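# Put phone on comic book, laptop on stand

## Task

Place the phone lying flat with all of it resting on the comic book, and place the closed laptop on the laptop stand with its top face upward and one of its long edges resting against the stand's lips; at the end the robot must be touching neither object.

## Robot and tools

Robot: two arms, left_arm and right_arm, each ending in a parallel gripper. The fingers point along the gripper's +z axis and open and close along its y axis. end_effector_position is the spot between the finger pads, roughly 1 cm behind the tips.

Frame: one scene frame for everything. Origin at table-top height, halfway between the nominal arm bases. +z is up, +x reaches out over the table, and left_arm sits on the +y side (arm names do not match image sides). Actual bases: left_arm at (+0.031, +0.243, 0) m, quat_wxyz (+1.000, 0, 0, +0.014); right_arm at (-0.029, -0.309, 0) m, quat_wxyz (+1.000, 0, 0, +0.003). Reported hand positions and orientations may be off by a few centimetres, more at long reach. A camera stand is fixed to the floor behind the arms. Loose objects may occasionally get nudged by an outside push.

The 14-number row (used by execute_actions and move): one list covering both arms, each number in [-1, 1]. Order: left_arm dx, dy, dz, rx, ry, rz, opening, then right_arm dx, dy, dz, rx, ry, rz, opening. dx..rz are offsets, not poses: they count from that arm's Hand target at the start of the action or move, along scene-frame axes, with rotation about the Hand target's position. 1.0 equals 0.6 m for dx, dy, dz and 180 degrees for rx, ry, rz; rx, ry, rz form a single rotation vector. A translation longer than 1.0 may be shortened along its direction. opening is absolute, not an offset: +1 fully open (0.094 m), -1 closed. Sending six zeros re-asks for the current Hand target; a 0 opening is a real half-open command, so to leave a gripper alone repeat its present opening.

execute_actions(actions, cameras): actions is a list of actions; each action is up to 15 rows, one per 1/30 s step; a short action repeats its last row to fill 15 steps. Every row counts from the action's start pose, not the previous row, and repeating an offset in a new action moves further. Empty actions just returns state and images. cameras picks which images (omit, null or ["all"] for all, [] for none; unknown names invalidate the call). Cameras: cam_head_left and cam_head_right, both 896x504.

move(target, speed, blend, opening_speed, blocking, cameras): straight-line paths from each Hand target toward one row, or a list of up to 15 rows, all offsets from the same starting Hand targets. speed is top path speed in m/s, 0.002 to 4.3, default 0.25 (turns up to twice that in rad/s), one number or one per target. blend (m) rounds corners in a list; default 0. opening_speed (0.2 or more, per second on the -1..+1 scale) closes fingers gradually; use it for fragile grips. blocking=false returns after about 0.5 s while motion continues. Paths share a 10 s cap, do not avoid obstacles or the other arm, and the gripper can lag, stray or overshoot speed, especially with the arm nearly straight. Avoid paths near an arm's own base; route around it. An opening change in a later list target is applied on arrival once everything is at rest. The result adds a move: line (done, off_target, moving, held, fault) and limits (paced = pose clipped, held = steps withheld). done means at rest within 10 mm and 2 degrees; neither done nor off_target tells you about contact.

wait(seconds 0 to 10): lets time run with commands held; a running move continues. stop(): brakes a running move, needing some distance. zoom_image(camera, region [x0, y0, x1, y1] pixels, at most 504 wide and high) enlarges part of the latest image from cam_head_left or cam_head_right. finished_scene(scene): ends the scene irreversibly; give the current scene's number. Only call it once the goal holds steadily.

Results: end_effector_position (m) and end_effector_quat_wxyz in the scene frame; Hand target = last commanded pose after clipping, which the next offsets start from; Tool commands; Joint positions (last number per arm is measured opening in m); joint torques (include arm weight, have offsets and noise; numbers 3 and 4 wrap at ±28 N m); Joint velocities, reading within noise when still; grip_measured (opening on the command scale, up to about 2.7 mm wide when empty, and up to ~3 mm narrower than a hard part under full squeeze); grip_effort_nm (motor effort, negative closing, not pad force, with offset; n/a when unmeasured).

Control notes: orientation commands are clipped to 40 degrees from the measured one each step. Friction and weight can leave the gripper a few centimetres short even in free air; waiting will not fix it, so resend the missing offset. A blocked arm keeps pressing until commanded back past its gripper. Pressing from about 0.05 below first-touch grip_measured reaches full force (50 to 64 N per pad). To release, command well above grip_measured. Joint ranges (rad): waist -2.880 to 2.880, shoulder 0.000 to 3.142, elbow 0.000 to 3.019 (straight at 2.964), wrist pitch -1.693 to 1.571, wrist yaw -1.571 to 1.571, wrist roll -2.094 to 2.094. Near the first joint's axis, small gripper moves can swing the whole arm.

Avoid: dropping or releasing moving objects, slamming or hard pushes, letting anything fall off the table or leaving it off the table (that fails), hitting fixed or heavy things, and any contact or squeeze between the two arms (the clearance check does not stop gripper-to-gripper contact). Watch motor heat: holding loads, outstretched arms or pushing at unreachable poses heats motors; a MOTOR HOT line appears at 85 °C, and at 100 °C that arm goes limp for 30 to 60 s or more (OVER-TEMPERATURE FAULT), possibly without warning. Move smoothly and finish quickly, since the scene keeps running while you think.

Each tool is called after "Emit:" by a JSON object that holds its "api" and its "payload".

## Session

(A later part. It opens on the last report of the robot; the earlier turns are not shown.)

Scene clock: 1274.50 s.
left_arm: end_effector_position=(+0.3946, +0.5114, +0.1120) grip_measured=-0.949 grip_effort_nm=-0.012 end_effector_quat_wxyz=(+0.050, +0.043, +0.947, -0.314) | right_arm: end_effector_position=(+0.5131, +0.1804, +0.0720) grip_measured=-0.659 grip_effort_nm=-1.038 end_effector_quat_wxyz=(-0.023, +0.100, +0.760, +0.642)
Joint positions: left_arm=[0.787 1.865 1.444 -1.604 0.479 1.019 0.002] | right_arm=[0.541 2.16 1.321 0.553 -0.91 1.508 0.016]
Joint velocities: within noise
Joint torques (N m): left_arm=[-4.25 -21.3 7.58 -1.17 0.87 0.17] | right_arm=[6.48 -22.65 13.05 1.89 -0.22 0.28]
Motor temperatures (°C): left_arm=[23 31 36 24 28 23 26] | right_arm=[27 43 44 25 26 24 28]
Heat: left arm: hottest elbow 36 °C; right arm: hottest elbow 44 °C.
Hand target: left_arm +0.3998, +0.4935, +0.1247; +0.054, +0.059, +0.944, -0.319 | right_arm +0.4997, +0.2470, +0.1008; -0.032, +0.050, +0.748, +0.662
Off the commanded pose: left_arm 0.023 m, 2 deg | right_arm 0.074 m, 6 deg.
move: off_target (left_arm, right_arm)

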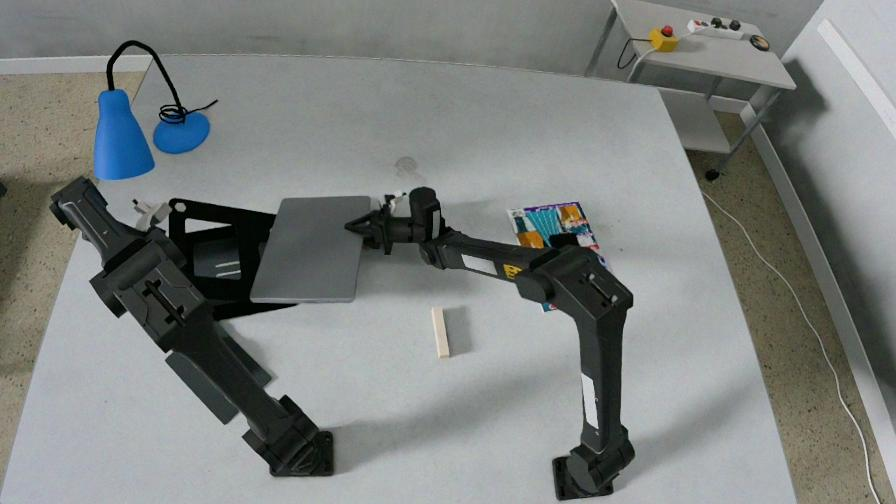

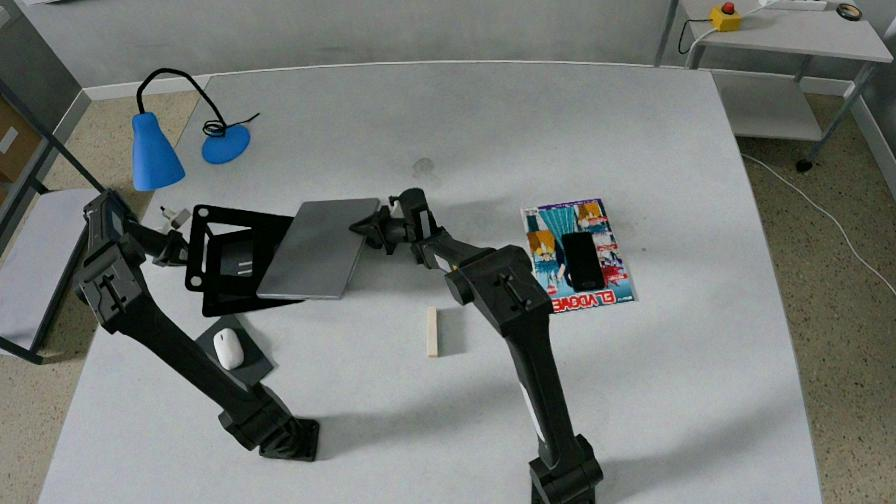

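Emit:
{"api": "move", "payload": {"target": [[0,0,0,0,0,0,-0.95,-0.05,0.14,0.02,0,0,0.05,-0.95]], "speed": 0.12}}

Emit:
{"api": "zoom_image", "payload": {"camera": "cam_head_right", "region": [150, 150, 450, 400]}}

Scene clock: 1278.77 s.
left_arm: end_effector_position=(+0.3902, +0.5189, +0.1104) grip_measured=-0.949 grip_effort_nm=-0.012 end_effector_quat_wxyz=(+0.050, +0.037, +0.949, -0.308) | right_arm: end_effector_position=(+0.5112, +0.2529, +0.1063) grip_measured=-0.659 grip_effort_nm=-1.038 end_effector_quat_wxyz=(-0.043, +0.034, +0.754, +0.655)
Joint positions: left_arm=[0.801 1.865 1.444 -1.596 0.467 1.015 0.002] | right_arm=[0.618 2.214 1.52 0.452 -0.954 1.482 0.016]
Joint velocities: within noise
Joint torques (N m): left_arm=[-4.54 -21.13 7.56 -1.52 1.34 0.17] | right_arm=[8 -22.77 13.3 0.81 -0.53 0.31]
Motor temperatures (°C): left_arm=[23 31 36 24 29 23 26] | right_arm=[27 44 45 25 26 24 28]
Heat: left arm: hottest elbow 36 °C; right arm: hottest elbow 45 °C.
Hand target: left_arm +0.3998, +0.4934, +0.1247; +0.053, +0.059, +0.944, -0.319 | right_arm +0.4696, +0.3311, +0.1129; -0.084, -0.009, +0.749, +0.657
Off the commanded pose: left_arm 0.031 m, 3 deg | right_arm 0.089 m, 7 deg.
move: off_target (left_arm, right_arm)

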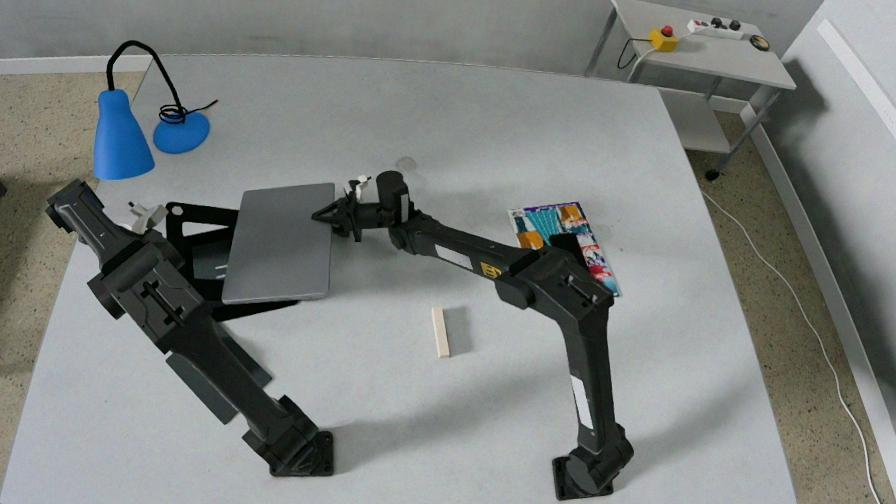

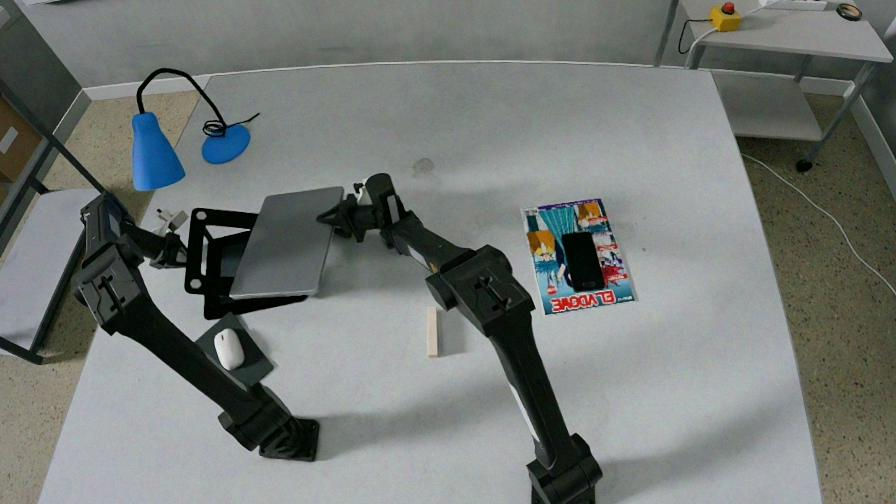

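Scaled by 1.680.

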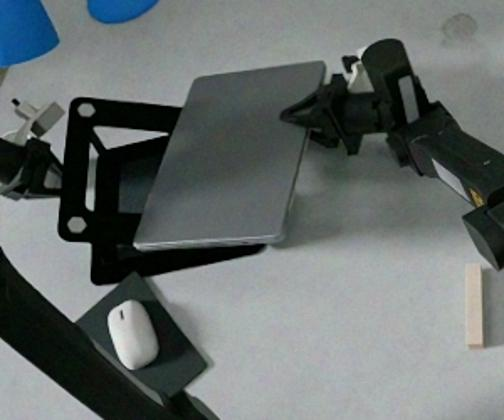

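Emit:
{"api": "move", "payload": {"target": [[0,0,0,0,0,0,-0.95,-0.1,0.1,0.02,0,0.03,0.03,-0.95]], "speed": 0.12}}

Emit:
{"api": "zoom_image", "payload": {"camera": "cam_head_right", "region": [150, 150, 450, 400]}}

Scene clock: 1282.80 s.
left_arm: end_effector_position=(+0.3896, +0.5195, +0.1102) grip_measured=-0.949 grip_effort_nm=-0.012 end_effector_quat_wxyz=(+0.049, +0.036, +0.950, -0.307) | right_arm: end_effector_position=(+0.4857, +0.2985, +0.1314) grip_measured=-0.659 grip_effort_nm=-1.038 end_effector_quat_wxyz=(-0.061, +0.017, +0.746, +0.663)
Joint positions: left_arm=[0.802 1.865 1.444 -1.595 0.465 1.014 0.002] | right_arm=[0.686 2.214 1.577 0.446 -0.939 1.529 0.016]
Joint velocities: within noise
Joint torques (N m): left_arm=[-4.66 -20.54 7.46 -1.37 1.43 0.19] | right_arm=[10.34 -22.77 12.59 0.51 -1.16 0.81]
Motor temperatures (°C): left_arm=[23 31 36 24 29 23 26] | right_arm=[27 43 45 25 26 24 28]
Heat: left arm: hottest elbow 36 °C; right arm: hottest elbow 45 °C.
Hand target: left_arm +0.3998, +0.4934, +0.1247; +0.054, +0.059, +0.944, -0.319 | right_arm +0.4094, +0.3911, +0.1247; -0.150, -0.013, +0.743, +0.652
Off the commanded pose: left_arm 0.032 m, 3 deg | right_arm 0.120 m, 11 deg.
move: off_target (left_arm, right_arm)

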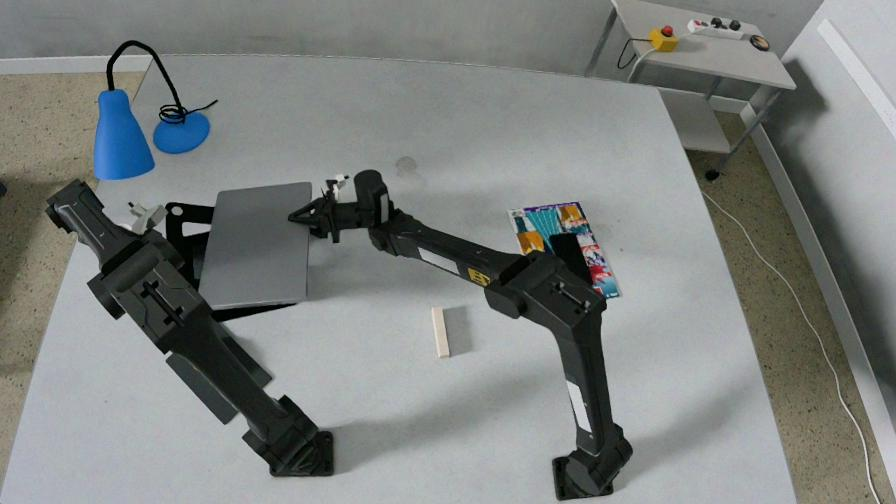

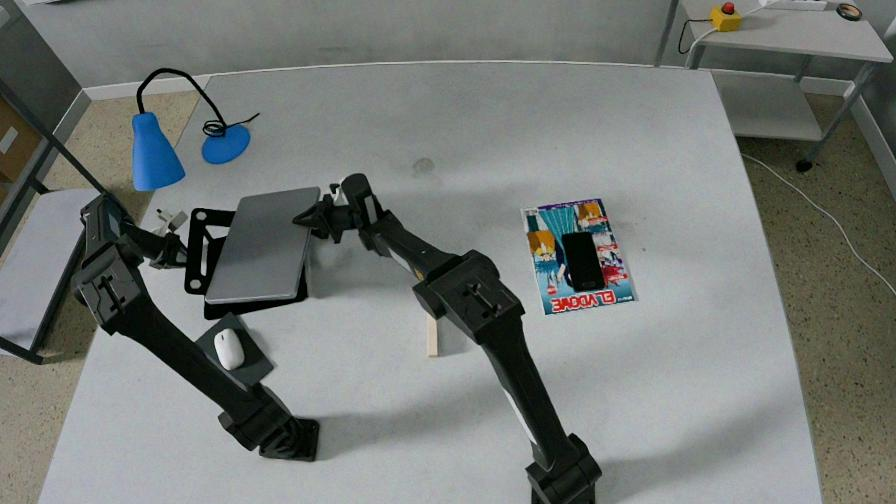

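Scaled by 1.680.

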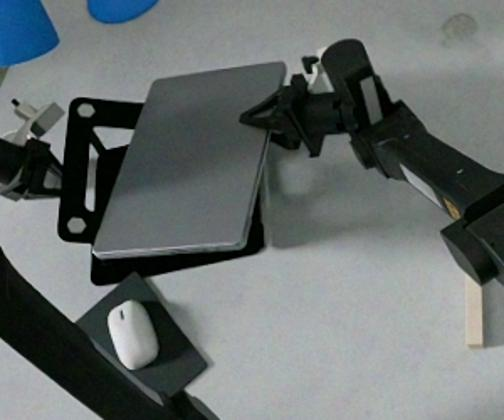

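Emit:
{"api": "move", "payload": {"target": [[0,0,0,0,0,0,-0.95,-0.05,0.07,0.0,0,0.0,0.0,-0.95],[0,0,0,0,0,0,-0.95,0.0,0.03,-0.08,0.07,0.03,0.0,-0.95]], "speed": 0.12}}

Emit:
{"api": "zoom_image", "payload": {"camera": "cam_head_right", "region": [150, 150, 450, 400]}}

Emit:
{"api": "zoom_image", "payload": {"camera": "cam_head_left", "region": [150, 150, 450, 400]}}

Scene clock: 1288.37 s.
left_arm: end_effector_position=(+0.3889, +0.5208, +0.1099) grip_measured=-0.949 grip_effort_nm=-0.007 end_effector_quat_wxyz=(+0.050, +0.035, +0.950, -0.306) | right_arm: end_effector_position=(+0.4775, +0.3366, +0.1004) grip_measured=-0.652 grip_effort_nm=-1.043 end_effector_quat_wxyz=(-0.079, +0.006, +0.656, +0.750)
Joint positions: left_arm=[0.805 1.865 1.444 -1.594 0.463 1.014 0.002] | right_arm=[0.732 2.444 1.688 0.984 -0.917 1.867 0.016]
Joint velocities: within noise
Joint torques (N m): left_arm=[-5.25 -21.07 7.27 -1.54 1.49 0.21] | right_arm=[8.53 -23.77 10.86 0.23 -0.98 1.04]
Motor temperatures (°C): left_arm=[23 31 36 24 30 23 26] | right_arm=[27 43 45 25 26 24 28]
Heat: left arm: hottest elbow 36 °C; right arm: hottest elbow 45 °C.
Hand target: left_arm +0.3997, +0.4935, +0.1247; +0.054, +0.059, +0.944, -0.319 | right_arm +0.4094, +0.4092, +0.0767; -0.182, +0.001, +0.659, +0.729
Off the commanded pose: left_arm 0.033 m, 3 deg | right_arm 0.102 m, 12 deg.
move: off_target (left_arm, right_arm)

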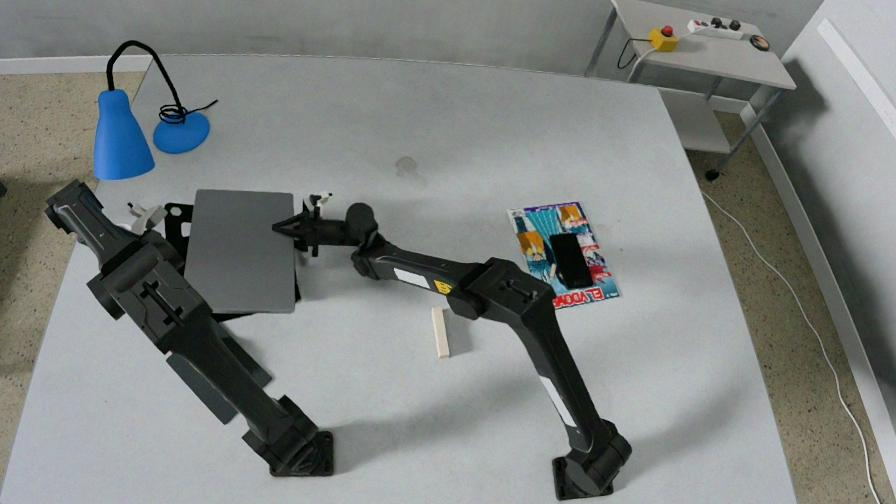

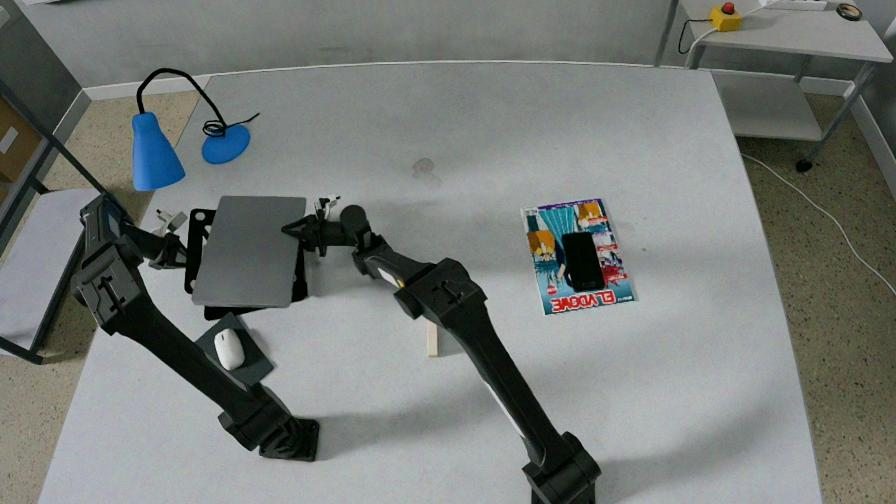

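Scaled by 1.680.

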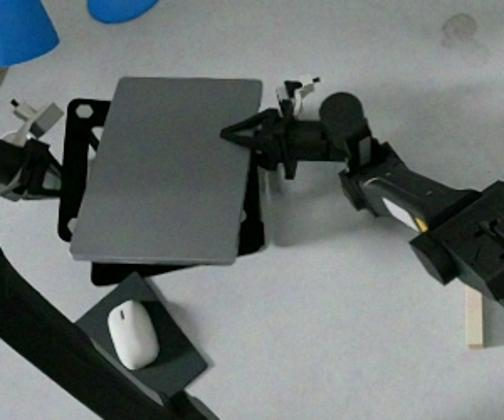

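Scaled by 1.680.

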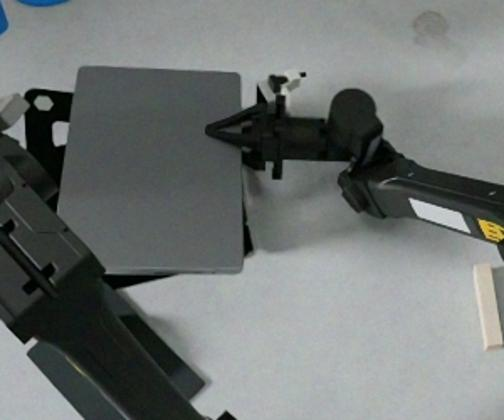

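Emit:
{"api": "move", "payload": {"target": [[0,0.05,0.25,0,0,0,-0.95,0.03,-0.02,-0.04,0.04,0.0,0.0,-0.95],[-0.09,-0.31,0.25,0,0,0,-0.95,0.05,-0.04,-0.05,0.04,0.0,0.0,-0.95],[-0.09,-0.31,-0.0,0,0,0,-0.95,0.05,-0.04,-0.05,0.04,0,0.0,-0.95]], "speed": [0.25,0.25,0.12]}}

Emit:
{"api": "zoom_image", "payload": {"camera": "cam_head_right", "region": [150, 150, 450, 400]}}

Emit:
{"api": "zoom_image", "payload": {"camera": "cam_head_left", "region": [150, 150, 450, 400]}}

Scene clock: 1301.30 s.
left_arm: end_effector_position=(+0.3455, +0.3118, +0.1293) grip_measured=-0.949 grip_effort_nm=-0.007 end_effector_quat_wxyz=(+0.055, +0.051, +0.946, -0.316) | right_arm: end_effector_position=(+0.4739, +0.3479, +0.0993) grip_measured=-0.657 grip_effort_nm=-1.038 end_effector_quat_wxyz=(-0.107, -0.020, +0.627, +0.771)
Joint positions: left_arm=[0.496 1.419 0.938 -1.383 0.593 0.723 0.002] | right_arm=[0.74 2.531 1.793 1.117 -0.962 1.994 0.016]
Joint velocities: within noise
Joint torques (N m): left_arm=[-2.49 -10.29 8.09 0.18 0.45 0.11] | right_arm=[4.66 -19.96 10.97 2.78 0 0.9]
Motor temperatures (°C): left_arm=[23 31 36 24 30 23 26] | right_arm=[27 42 45 25 27 24 28]
Heat: left arm: hottest elbow 36 °C; right arm: hottest elbow 45 °C.
Hand target: left_arm +0.3458, +0.3075, +0.1246; +0.054, +0.059, +0.944, -0.319 | right_arm +0.4395, +0.3851, +0.0466; -0.182, -0.010, +0.612, +0.769
Off the commanded pose: left_arm 0.006 m, 1 deg | right_arm 0.073 m, 9 deg.
joint sent to its limit (right arm) — joint 6 (wrist roll), upper limit. The joint targets are off in position and orientation.
move: off_target (right_arm)

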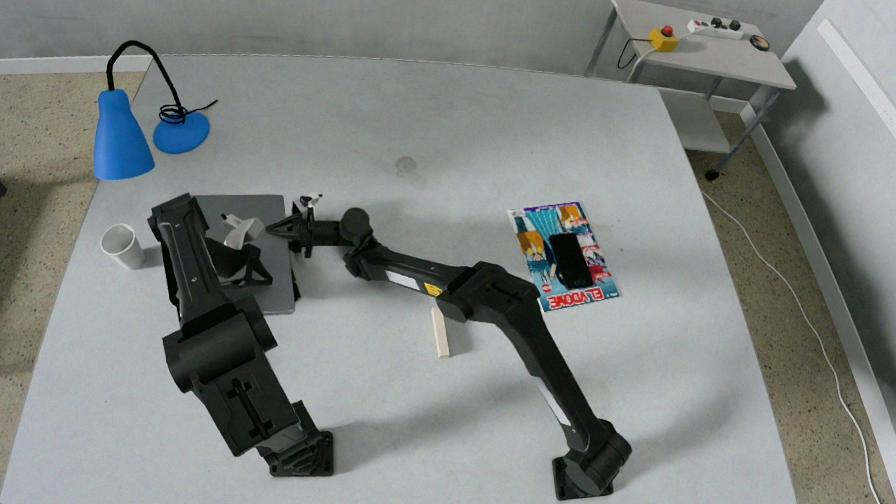

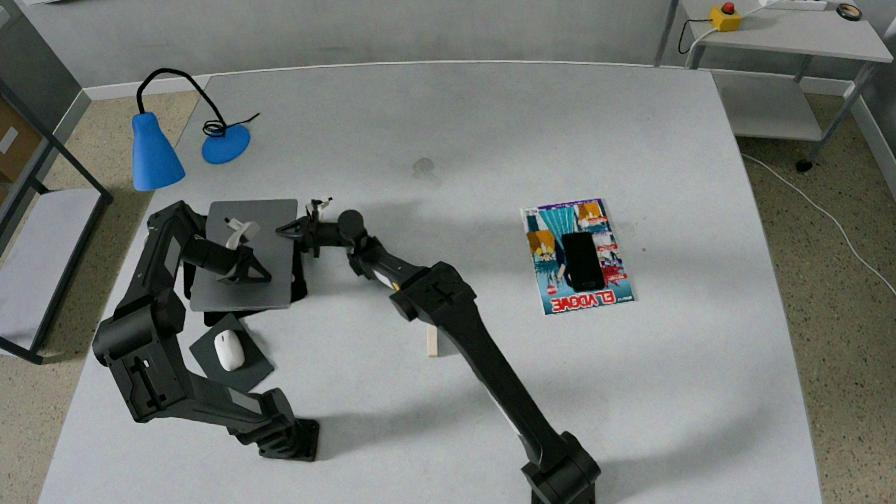

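Scaled by 1.680.

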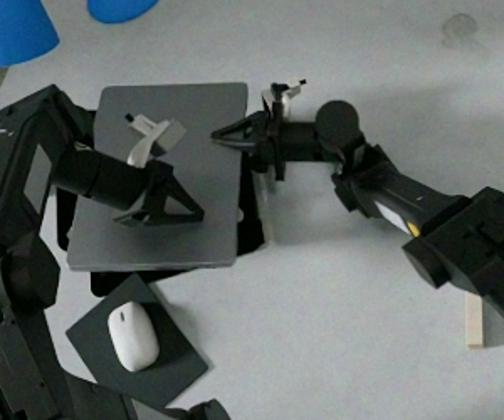

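Scaled by 1.680.

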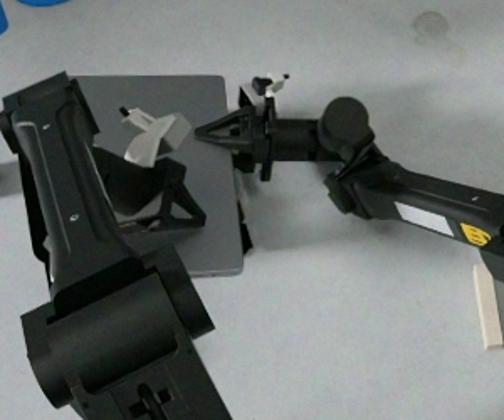

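Emit:
{"api": "move", "payload": {"target": [[0,-0.115,0,0,0,0,-0.95,0.0,0,0,0,0.0,0.0,-0.95],[0,-0.115,-0.11,0,0,0,-0.95,0.0,0,0,0,0,0.0,-0.95]], "speed": [0.15,0.08]}}

Emit:
{"api": "zoom_image", "payload": {"camera": "cam_head_right", "region": [150, 150, 450, 400]}}

Emit:
{"api": "zoom_image", "payload": {"camera": "cam_head_left", "region": [150, 150, 450, 400]}}

Scene clock: 1306.03 s.
left_arm: end_effector_position=(+0.3511, +0.2435, +0.0899) grip_measured=-0.949 grip_effort_nm=-0.007 end_effector_quat_wxyz=(+0.071, +0.047, +0.946, -0.314) | right_arm: end_effector_position=(+0.4739, +0.3478, +0.0995) grip_measured=-0.657 grip_effort_nm=-1.043 end_effector_quat_wxyz=(-0.097, -0.028, +0.627, +0.773)
Joint positions: left_arm=[0.308 1.37 0.775 -1.102 0.646 0.478 0.002] | right_arm=[0.74 2.531 1.793 1.119 -0.961 1.968 0.016]
Joint velocities: within noise
Joint torques (N m): left_arm=[-3.02 -5.83 5.16 2.15 0.14 0.35] | right_arm=[4.6 -19.96 10.99 2.67 -0.04 1.13]
Motor temperatures (°C): left_arm=[23 31 36 24 30 23 26] | right_arm=[27 43 46 25 26 25 28]
Heat: left arm: hottest elbow 36 °C; right arm: hottest elbow 46 °C.
Hand target: left_arm +0.3457, +0.2385, +0.0586; +0.053, +0.059, +0.944, -0.319 | right_arm +0.4395, +0.3851, +0.0466; -0.182, -0.010, +0.612, +0.769
Off the commanded pose: left_arm 0.032 m, 2 deg | right_arm 0.073 m, 10 deg.
joint sent to its limit (right arm) — joint 6 (wrist roll), upper limit. The joint targets are off in position and orientation.
move: off_target (left_arm, right_arm)

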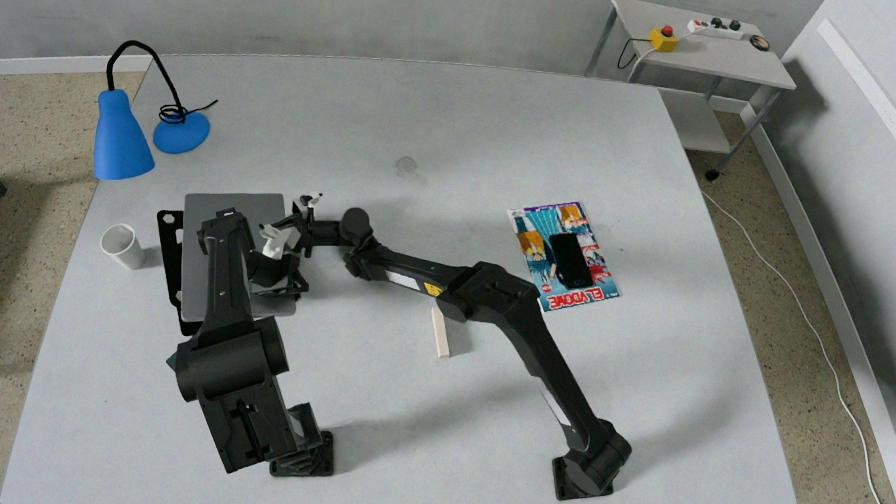

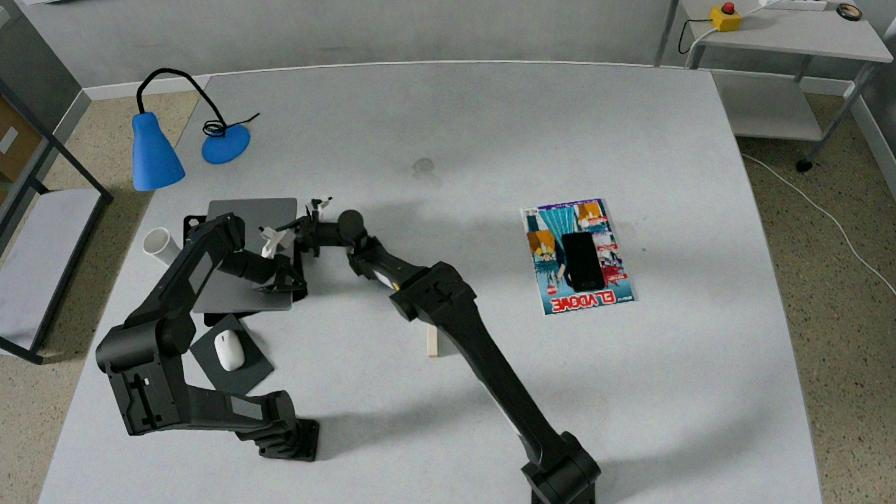

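Scaled by 1.680.

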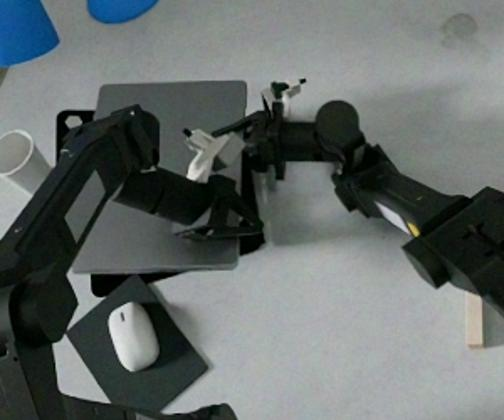

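Scaled by 1.680.

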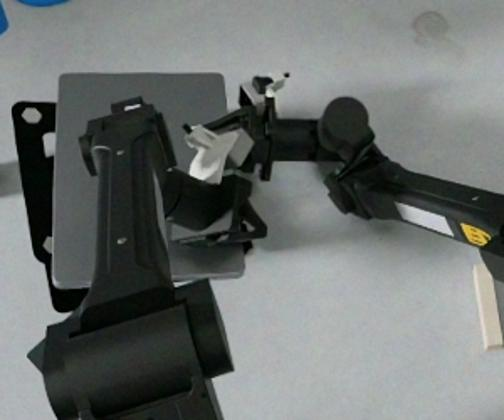

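Emit:
{"api": "move", "payload": {"target": [[0,0,0.03,0,0,0,-0.95,0.05,-0.055,0.06,0,0.0,0.04,-0.95],[0,0,0.03,0,0,0,-0.95,0.05,-0.06,0.06,0,0.0,0.04,-0.6],[0,0,0.03,0,0,0,-0.95,0.05,-0.06,0.06,0,0.0,0.04,0.8],[0,0,0.03,0,0,0,-0.95,0.05,-0.35,0.05,0,0,0.04,0.8]], "speed": 0.08, "opening_speed": 1.0}}

Emit:
{"api": "zoom_image", "payload": {"camera": "cam_head_right", "region": [150, 150, 450, 400]}}

Emit:
{"api": "zoom_image", "payload": {"camera": "cam_head_left", "region": [150, 150, 450, 400]}}

Scene clock: 1318.80 s.
left_arm: end_effector_position=(+0.3499, +0.2391, +0.0826) grip_measured=-0.949 grip_effort_nm=-0.007 end_effector_quat_wxyz=(+0.060, +0.058, +0.945, -0.317) | right_arm: end_effector_position=(+0.4677, +0.1852, +0.0816) grip_measured=+0.799 grip_effort_nm=0.051 end_effector_quat_wxyz=(-0.165, -0.070, +0.675, +0.715)
Joint positions: left_arm=[0.294 1.395 0.775 -1.101 0.643 0.496 0.002] | right_arm=[0.534 2.373 1.459 1.272 -1.347 2.045 0.085]
Joint velocities: within noise
Joint torques (N m): left_arm=[-1.38 -9.76 7.27 0.17 0.23 0.1] | right_arm=[-0.67 -25.41 4.19 0.95 0.25 0.44]
Motor temperatures (°C): left_arm=[23 30 35 24 29 23 26] | right_arm=[27 44 46 25 26 25 28]
Heat: left arm: hottest elbow 35 °C; right arm: hottest elbow 46 °C.
Hand target: left_arm +0.3457, +0.2385, +0.0766; +0.053, +0.059, +0.944, -0.319 | right_arm +0.4694, +0.1751, +0.0765; -0.230, -0.048, +0.610, +0.756
Off the commanded pose: left_arm 0.007 m, 1 deg | right_arm 0.011 m, 12 deg.
joint sent to its limit (right arm) — joint 6 (wrist roll), upper limit. The joint targets are off in orientation, not in position.
move: off_target (right_arm); target 2's new opening was sent with right_arm's hand 0.018 m and 12 deg from that target; target 3's new opening was sent with right_arm's hand 0.015 m and 10 deg from that target

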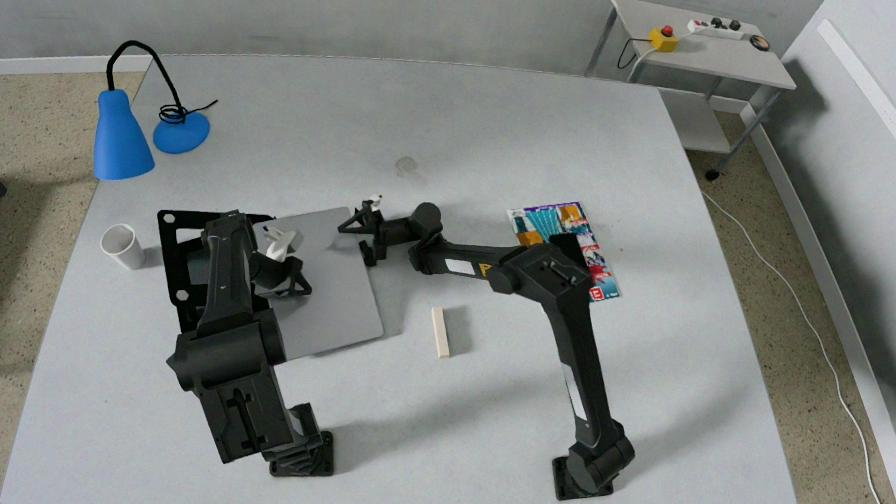

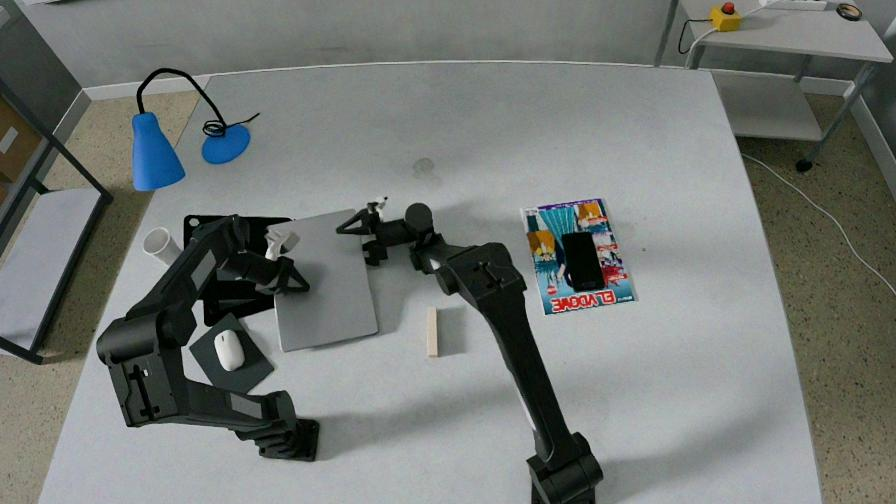

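Scaled by 1.680.

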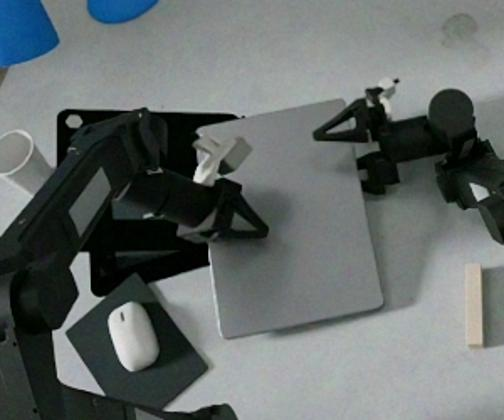

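Scaled by 1.680.

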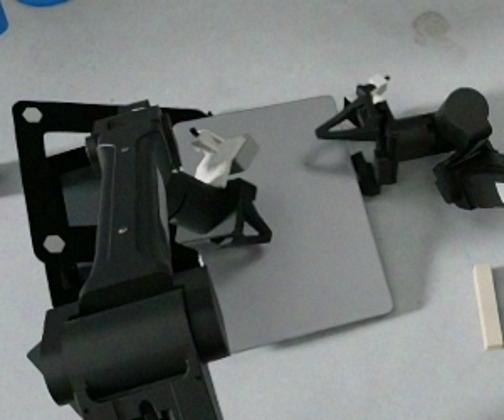

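Emit:
{"api": "move", "payload": {"target": [[0,0,0.0,0,0,0,-0.95,0.03,-0.1,0.0,0,0.0,0.0,0.8],[0,0.06,0.3,0,0,0,-0.95,0.03,-0.3,0.05,-0.08,-0.5,0,0.8],[0.09,0.52,0.3,0,0,0,-0.95,0.03,-0.3,0.05,-0.08,-0.5,0,0.8]], "speed": 0.25}}

Emit:
{"api": "zoom_image", "payload": {"camera": "cam_head_right", "region": [150, 150, 450, 400]}}

Emit:
{"api": "zoom_image", "payload": {"camera": "cam_head_left", "region": [120, 150, 420, 400]}}

Scene clock: 1341.27 s.
left_arm: end_effector_position=(+0.3903, +0.5351, +0.2365) grip_measured=-0.950 grip_effort_nm=-0.007 end_effector_quat_wxyz=(+0.128, +0.014, +0.964, -0.232) | right_arm: end_effector_position=(+0.4770, +0.0056, +0.0687) grip_measured=+0.800 grip_effort_nm=0.002 end_effector_quat_wxyz=(+0.269, -0.437, +0.559, +0.652)
Joint positions: left_arm=[0.835 1.663 1.55 -1.67 0.496 0.946 0.002] | right_arm=[0.256 2.292 1.222 1.561 -1.583 1.007 0.085]
Joint velocities: within noise
Joint torques (N m): left_arm=[-1.73 -16.44 16.25 -0.57 0.22 0.13] | right_arm=[-0.97 -27.63 4.92 1.52 0.25 -0.23]
Motor temperatures (°C): left_arm=[23 29 36 24 28 23 26] | right_arm=[27 45 42 25 26 24 27]
Heat: left arm: hottest elbow 36 °C; right arm: hottest shoulder 45 °C.
Hand target: left_arm +0.3997, +0.5504, +0.2567; +0.054, +0.059, +0.944, -0.319 | right_arm +0.4875, -0.0050, +0.1066; +0.264, -0.541, +0.675, +0.426
Off the commanded pose: left_arm 0.027 m, 14 deg | right_arm 0.041 m, 32 deg.
joint sent to its limit (left arm) — joint 4 (wrist pitch), lower limit. The joint targets are off in orientation, not in position.
joint sent to its limit (right arm) — joint 4 (wrist pitch), upper limit; joint 5 (wrist yaw), lower limit. The joint targets are off in orientation, not in position.
move: off_target (left_arm, right_arm)

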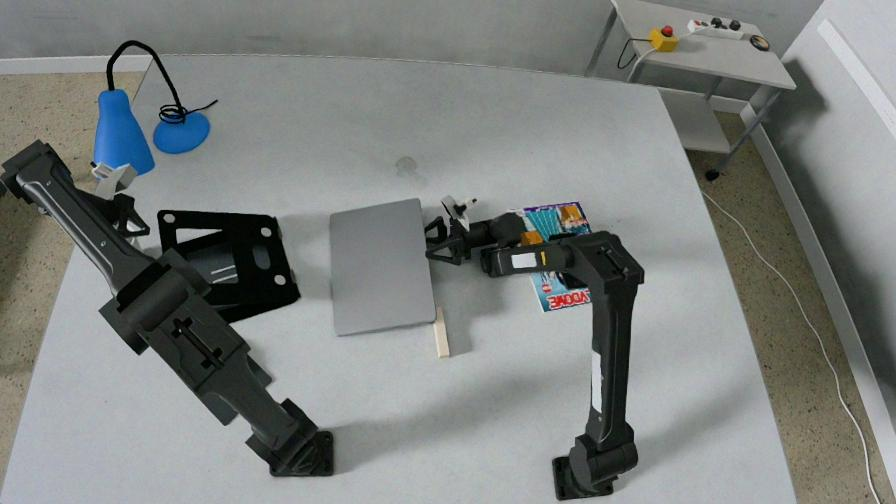

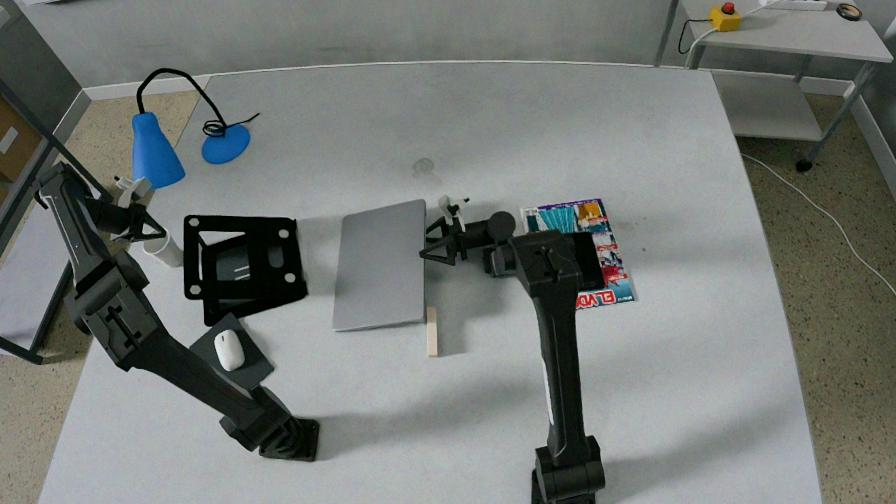

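Scaled by 1.680.

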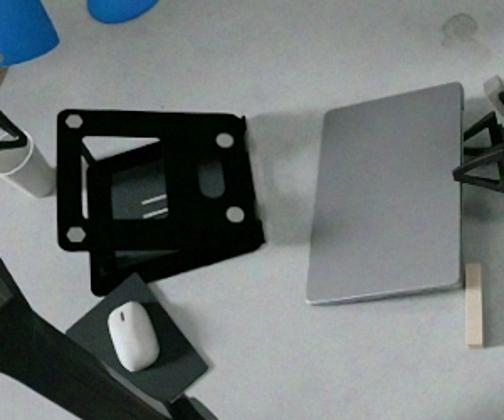

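Scaled by 1.680.

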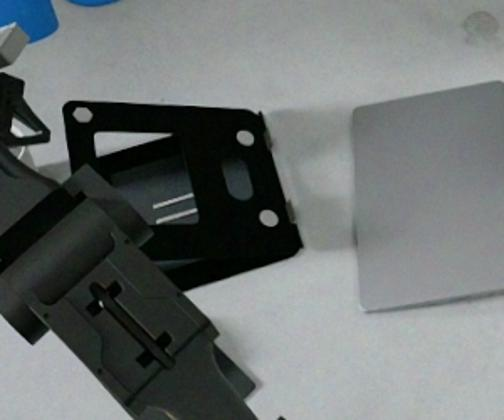

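Emit:
{"api": "move", "payload": {"target": [[0,0,0.05,0,0,0,-0.95,-0.03,-0.33,0.05,0,0.35,-0.217,0.0],[0.075,-0.46,0.0,0,0,0,-0.95,-0.04,-0.36,0.0,0,0.35,-0.217,0.0],[0.075,-0.46,-0.38,0,0,0,-0.95,-0.04,-0.36,-0.1,0,0.35,-0.217,-0.3],[0.075,-0.69,-0.38,0,0,0,-0.95,-0.04,-0.36,-0.13,0,0.35,-0.217,-0.3]], "speed": [0.25,0.25,0.2,0.1]}}

Emit:
{"api": "zoom_image", "payload": {"camera": "cam_head_right", "region": [150, 150, 500, 400]}}

Scene clock: 1364.07 s.
left_arm: end_effector_position=(+0.4490, +0.1559, +0.0218) grip_measured=-0.950 grip_effort_nm=-0.007 end_effector_quat_wxyz=(+0.050, +0.039, +0.948, -0.313) | right_arm: end_effector_position=(+0.4583, -0.2141, +0.0566) grip_measured=-0.299 grip_effort_nm=-0.081 end_effector_quat_wxyz=(+0.069, +0.038, +0.707, +0.703)
Joint positions: left_arm=[0.014 1.673 0.904 -0.746 0.643 0.108 0.002] | right_arm=[-0.169 2.169 0.875 1.561 -1.583 1.794 0.033]
Joint velocities: within noise
Joint torques (N m): left_arm=[-4.37 -15.91 6.64 0.8 0.84 -0.02] | right_arm=[-0.32 -12.98 4.77 1.2 0.13 -0.19]
Motor temperatures (°C): left_arm=[23 30 38 24 28 23 26] | right_arm=[27 46 39 25 25 24 27]
Heat: left arm: hottest elbow 38 °C; right arm: hottest shoulder 46 °C.
Hand target: left_arm +0.4447, +0.1365, +0.0286; +0.053, +0.059, +0.944, -0.319 | right_arm +0.4635, -0.2209, +0.0285; +0.000, +0.001, +0.846, +0.534
Off the commanded pose: left_arm 0.021 m, 2 deg | right_arm 0.029 m, 27 deg.
joint sent to its limit (right arm) — joint 5 (wrist yaw), lower limit. The joint targets are off in orientation, not in position.
move: off_target (left_arm, right_arm); target 3's new opening was sent with right_arm's hand 0.014 m and 27 deg from that target

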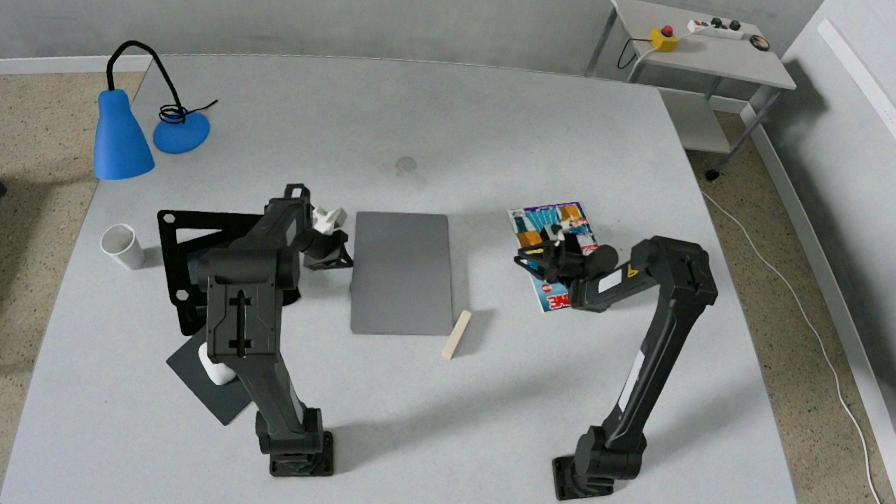

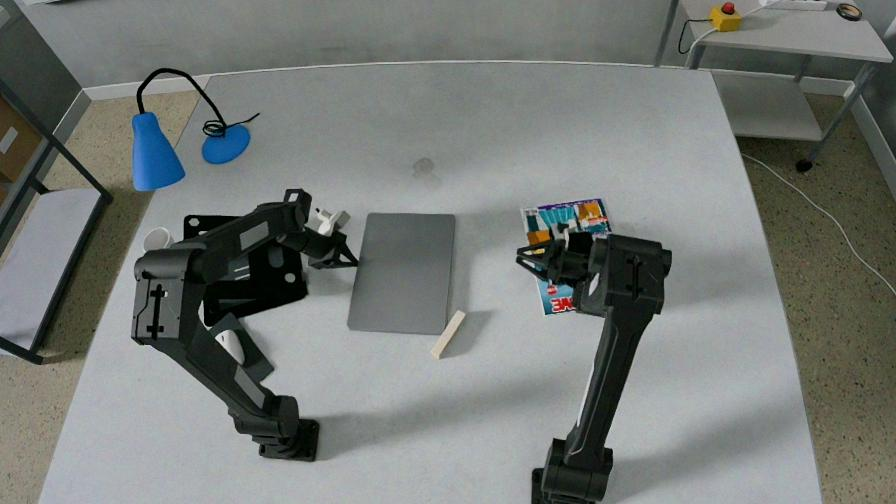

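Scaled by 1.440.

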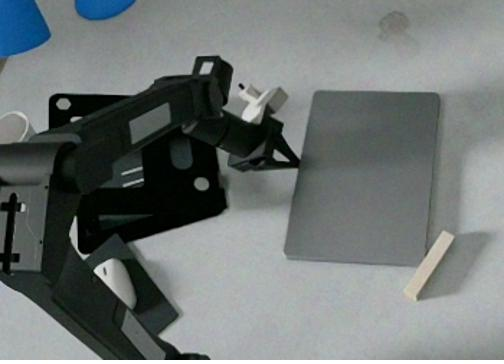

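Emit:
{"api": "move", "payload": {"target": [[0,0,0,0,0,0,-0.95,-0.035,0.09,0.02,0,0,0,-0.3],[0,0,0,0,0,0,-0.95,-0.035,0.32,-0.05,0,0,0,-0.3]], "speed": 0.12}}

Emit:
{"api": "zoom_image", "payload": {"camera": "cam_head_right", "region": [250, 180, 600, 380]}}

Scene clock: 1372.83 s.
left_arm: end_effector_position=(+0.4491, +0.1559, +0.0218) grip_measured=-0.950 grip_effort_nm=-0.002 end_effector_quat_wxyz=(+0.050, +0.039, +0.948, -0.313) | right_arm: end_effector_position=(+0.4608, -0.0320, +0.0416) grip_measured=-0.300 grip_effort_nm=-0.007 end_effector_quat_wxyz=(+0.042, -0.023, +0.831, +0.554)
Joint positions: left_arm=[0.014 1.673 0.904 -0.746 0.643 0.107 0.002] | right_arm=[0.233 1.911 1.027 -0.088 -1.09 0.553 0.033]
Joint velocities: within noise
Joint torques (N m): left_arm=[-4.6 -16.03 6.53 0.85 0.85 -0.02] | right_arm=[1.73 -14.68 4.63 -0.28 0.55 0.08]
Motor temperatures (°C): left_arm=[23 30 38 24 29 23 26] | right_arm=[27 45 39 25 25 24 27]
Heat: left arm: hottest elbow 38 °C; right arm: hottest shoulder 45 °C.
Hand target: left_arm +0.4448, +0.1365, +0.0286; +0.054, +0.059, +0.944, -0.319 | right_arm +0.4425, -0.0290, -0.0015; +0.000, +0.001, +0.846, +0.534
Off the commanded pose: left_arm 0.021 m, 2 deg | right_arm 0.047 m, 6 deg.
move: off_target (left_arm, right_arm)

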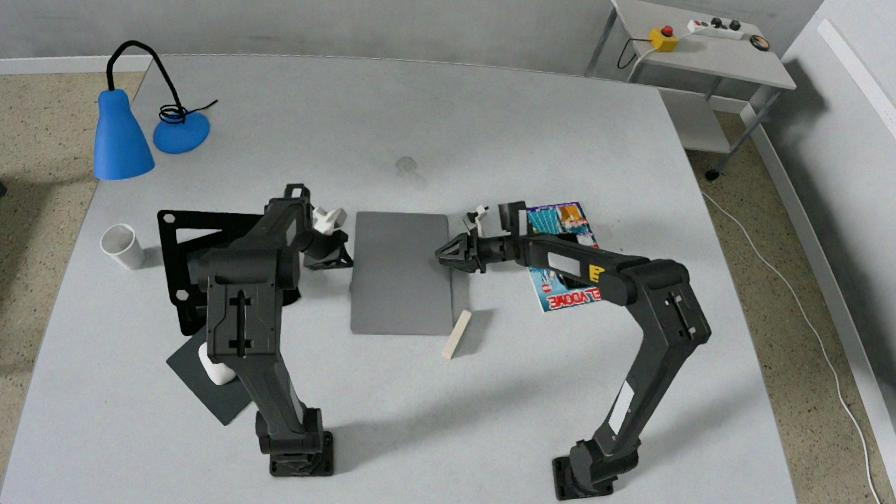

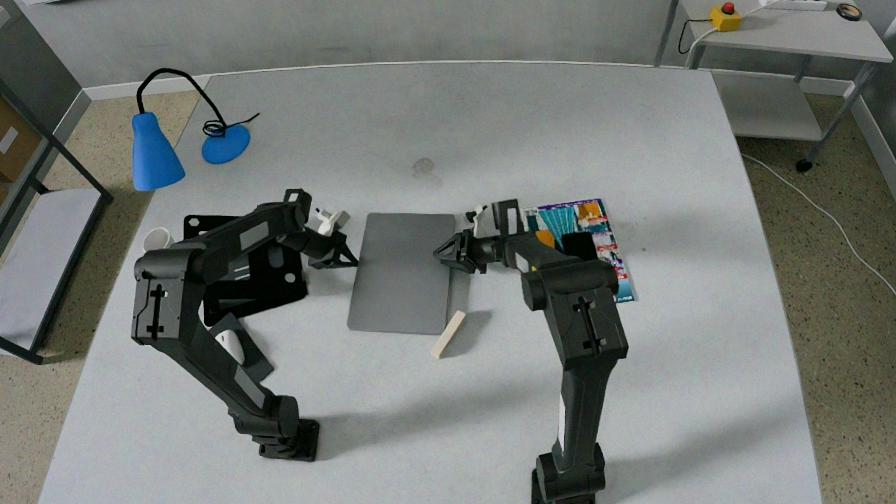

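Scaled by 1.440.

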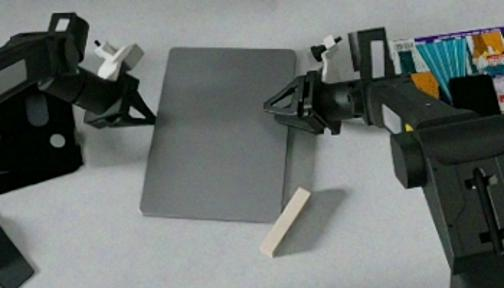

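Emit:
{"api": "move", "payload": {"target": [[0,0,0,0,0,0,-0.95,0,-0.13,0.0,0,0,0,-0.3],[0,0,0,0,0,0,-0.95,-0.02,-0.13,-0.04,0,0,0,-0.3],[0,0,0,0,0,0,-0.95,-0.02,0.09,-0.04,0,0,0,-0.3]], "speed": 0.12}}

Emit:
{"api": "zoom_image", "payload": {"camera": "cam_head_right", "region": [250, 180, 600, 380]}}

Scene clock: 1378.47 s.
left_arm: end_effector_position=(+0.4507, +0.1608, +0.0216) grip_measured=-0.949 grip_effort_nm=-0.012 end_effector_quat_wxyz=(+0.054, +0.038, +0.951, -0.301) | right_arm: end_effector_position=(+0.4683, -0.0308, +0.0269) grip_measured=-0.300 grip_effort_nm=0.012 end_effector_quat_wxyz=(+0.062, +0.021, +0.837, +0.543)
Joint positions: left_arm=[0.018 1.667 0.904 -0.743 0.619 0.106 0.002] | right_arm=[0.245 1.926 0.985 0.081 -1.011 0.704 0.033]
Joint velocities: within noise
Joint torques (N m): left_arm=[-4.72 -15.74 6.58 0.72 1.74 0.02] | right_arm=[8.35 -11.93 5.08 1.58 -0.09 0.08]
Motor temperatures (°C): left_arm=[23 30 37 24 29 23 26] | right_arm=[27 44 38 25 25 24 27]
Heat: left arm: hottest elbow 37 °C; right arm: hottest shoulder 44 °C.
Hand target: left_arm +0.4448, +0.1365, +0.0286; +0.054, +0.059, +0.944, -0.319 | right_arm +0.4305, +0.0252, -0.0254; +0.001, +0.001, +0.846, +0.534
Off the commanded pose: left_arm 0.026 m, 3 deg | right_arm 0.085 m, 8 deg.
move: off_target (left_arm, right_arm)

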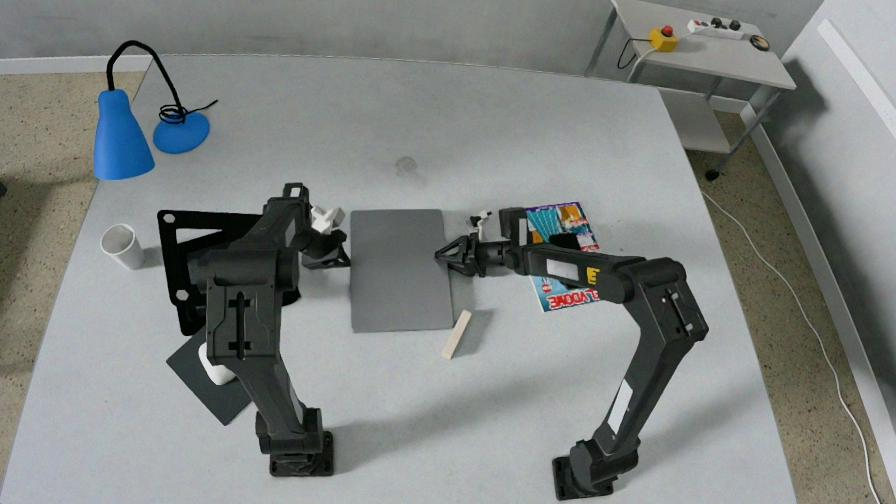

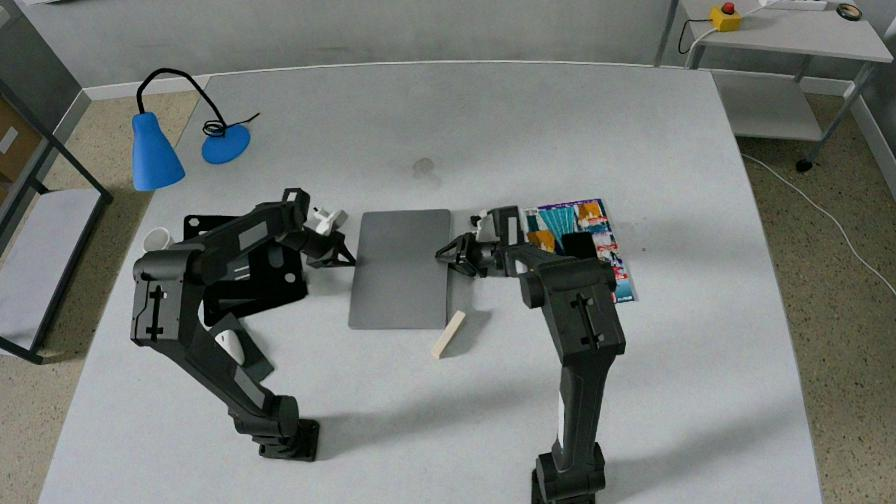

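Scaled by 1.440.

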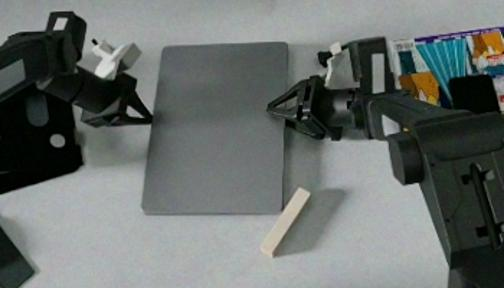

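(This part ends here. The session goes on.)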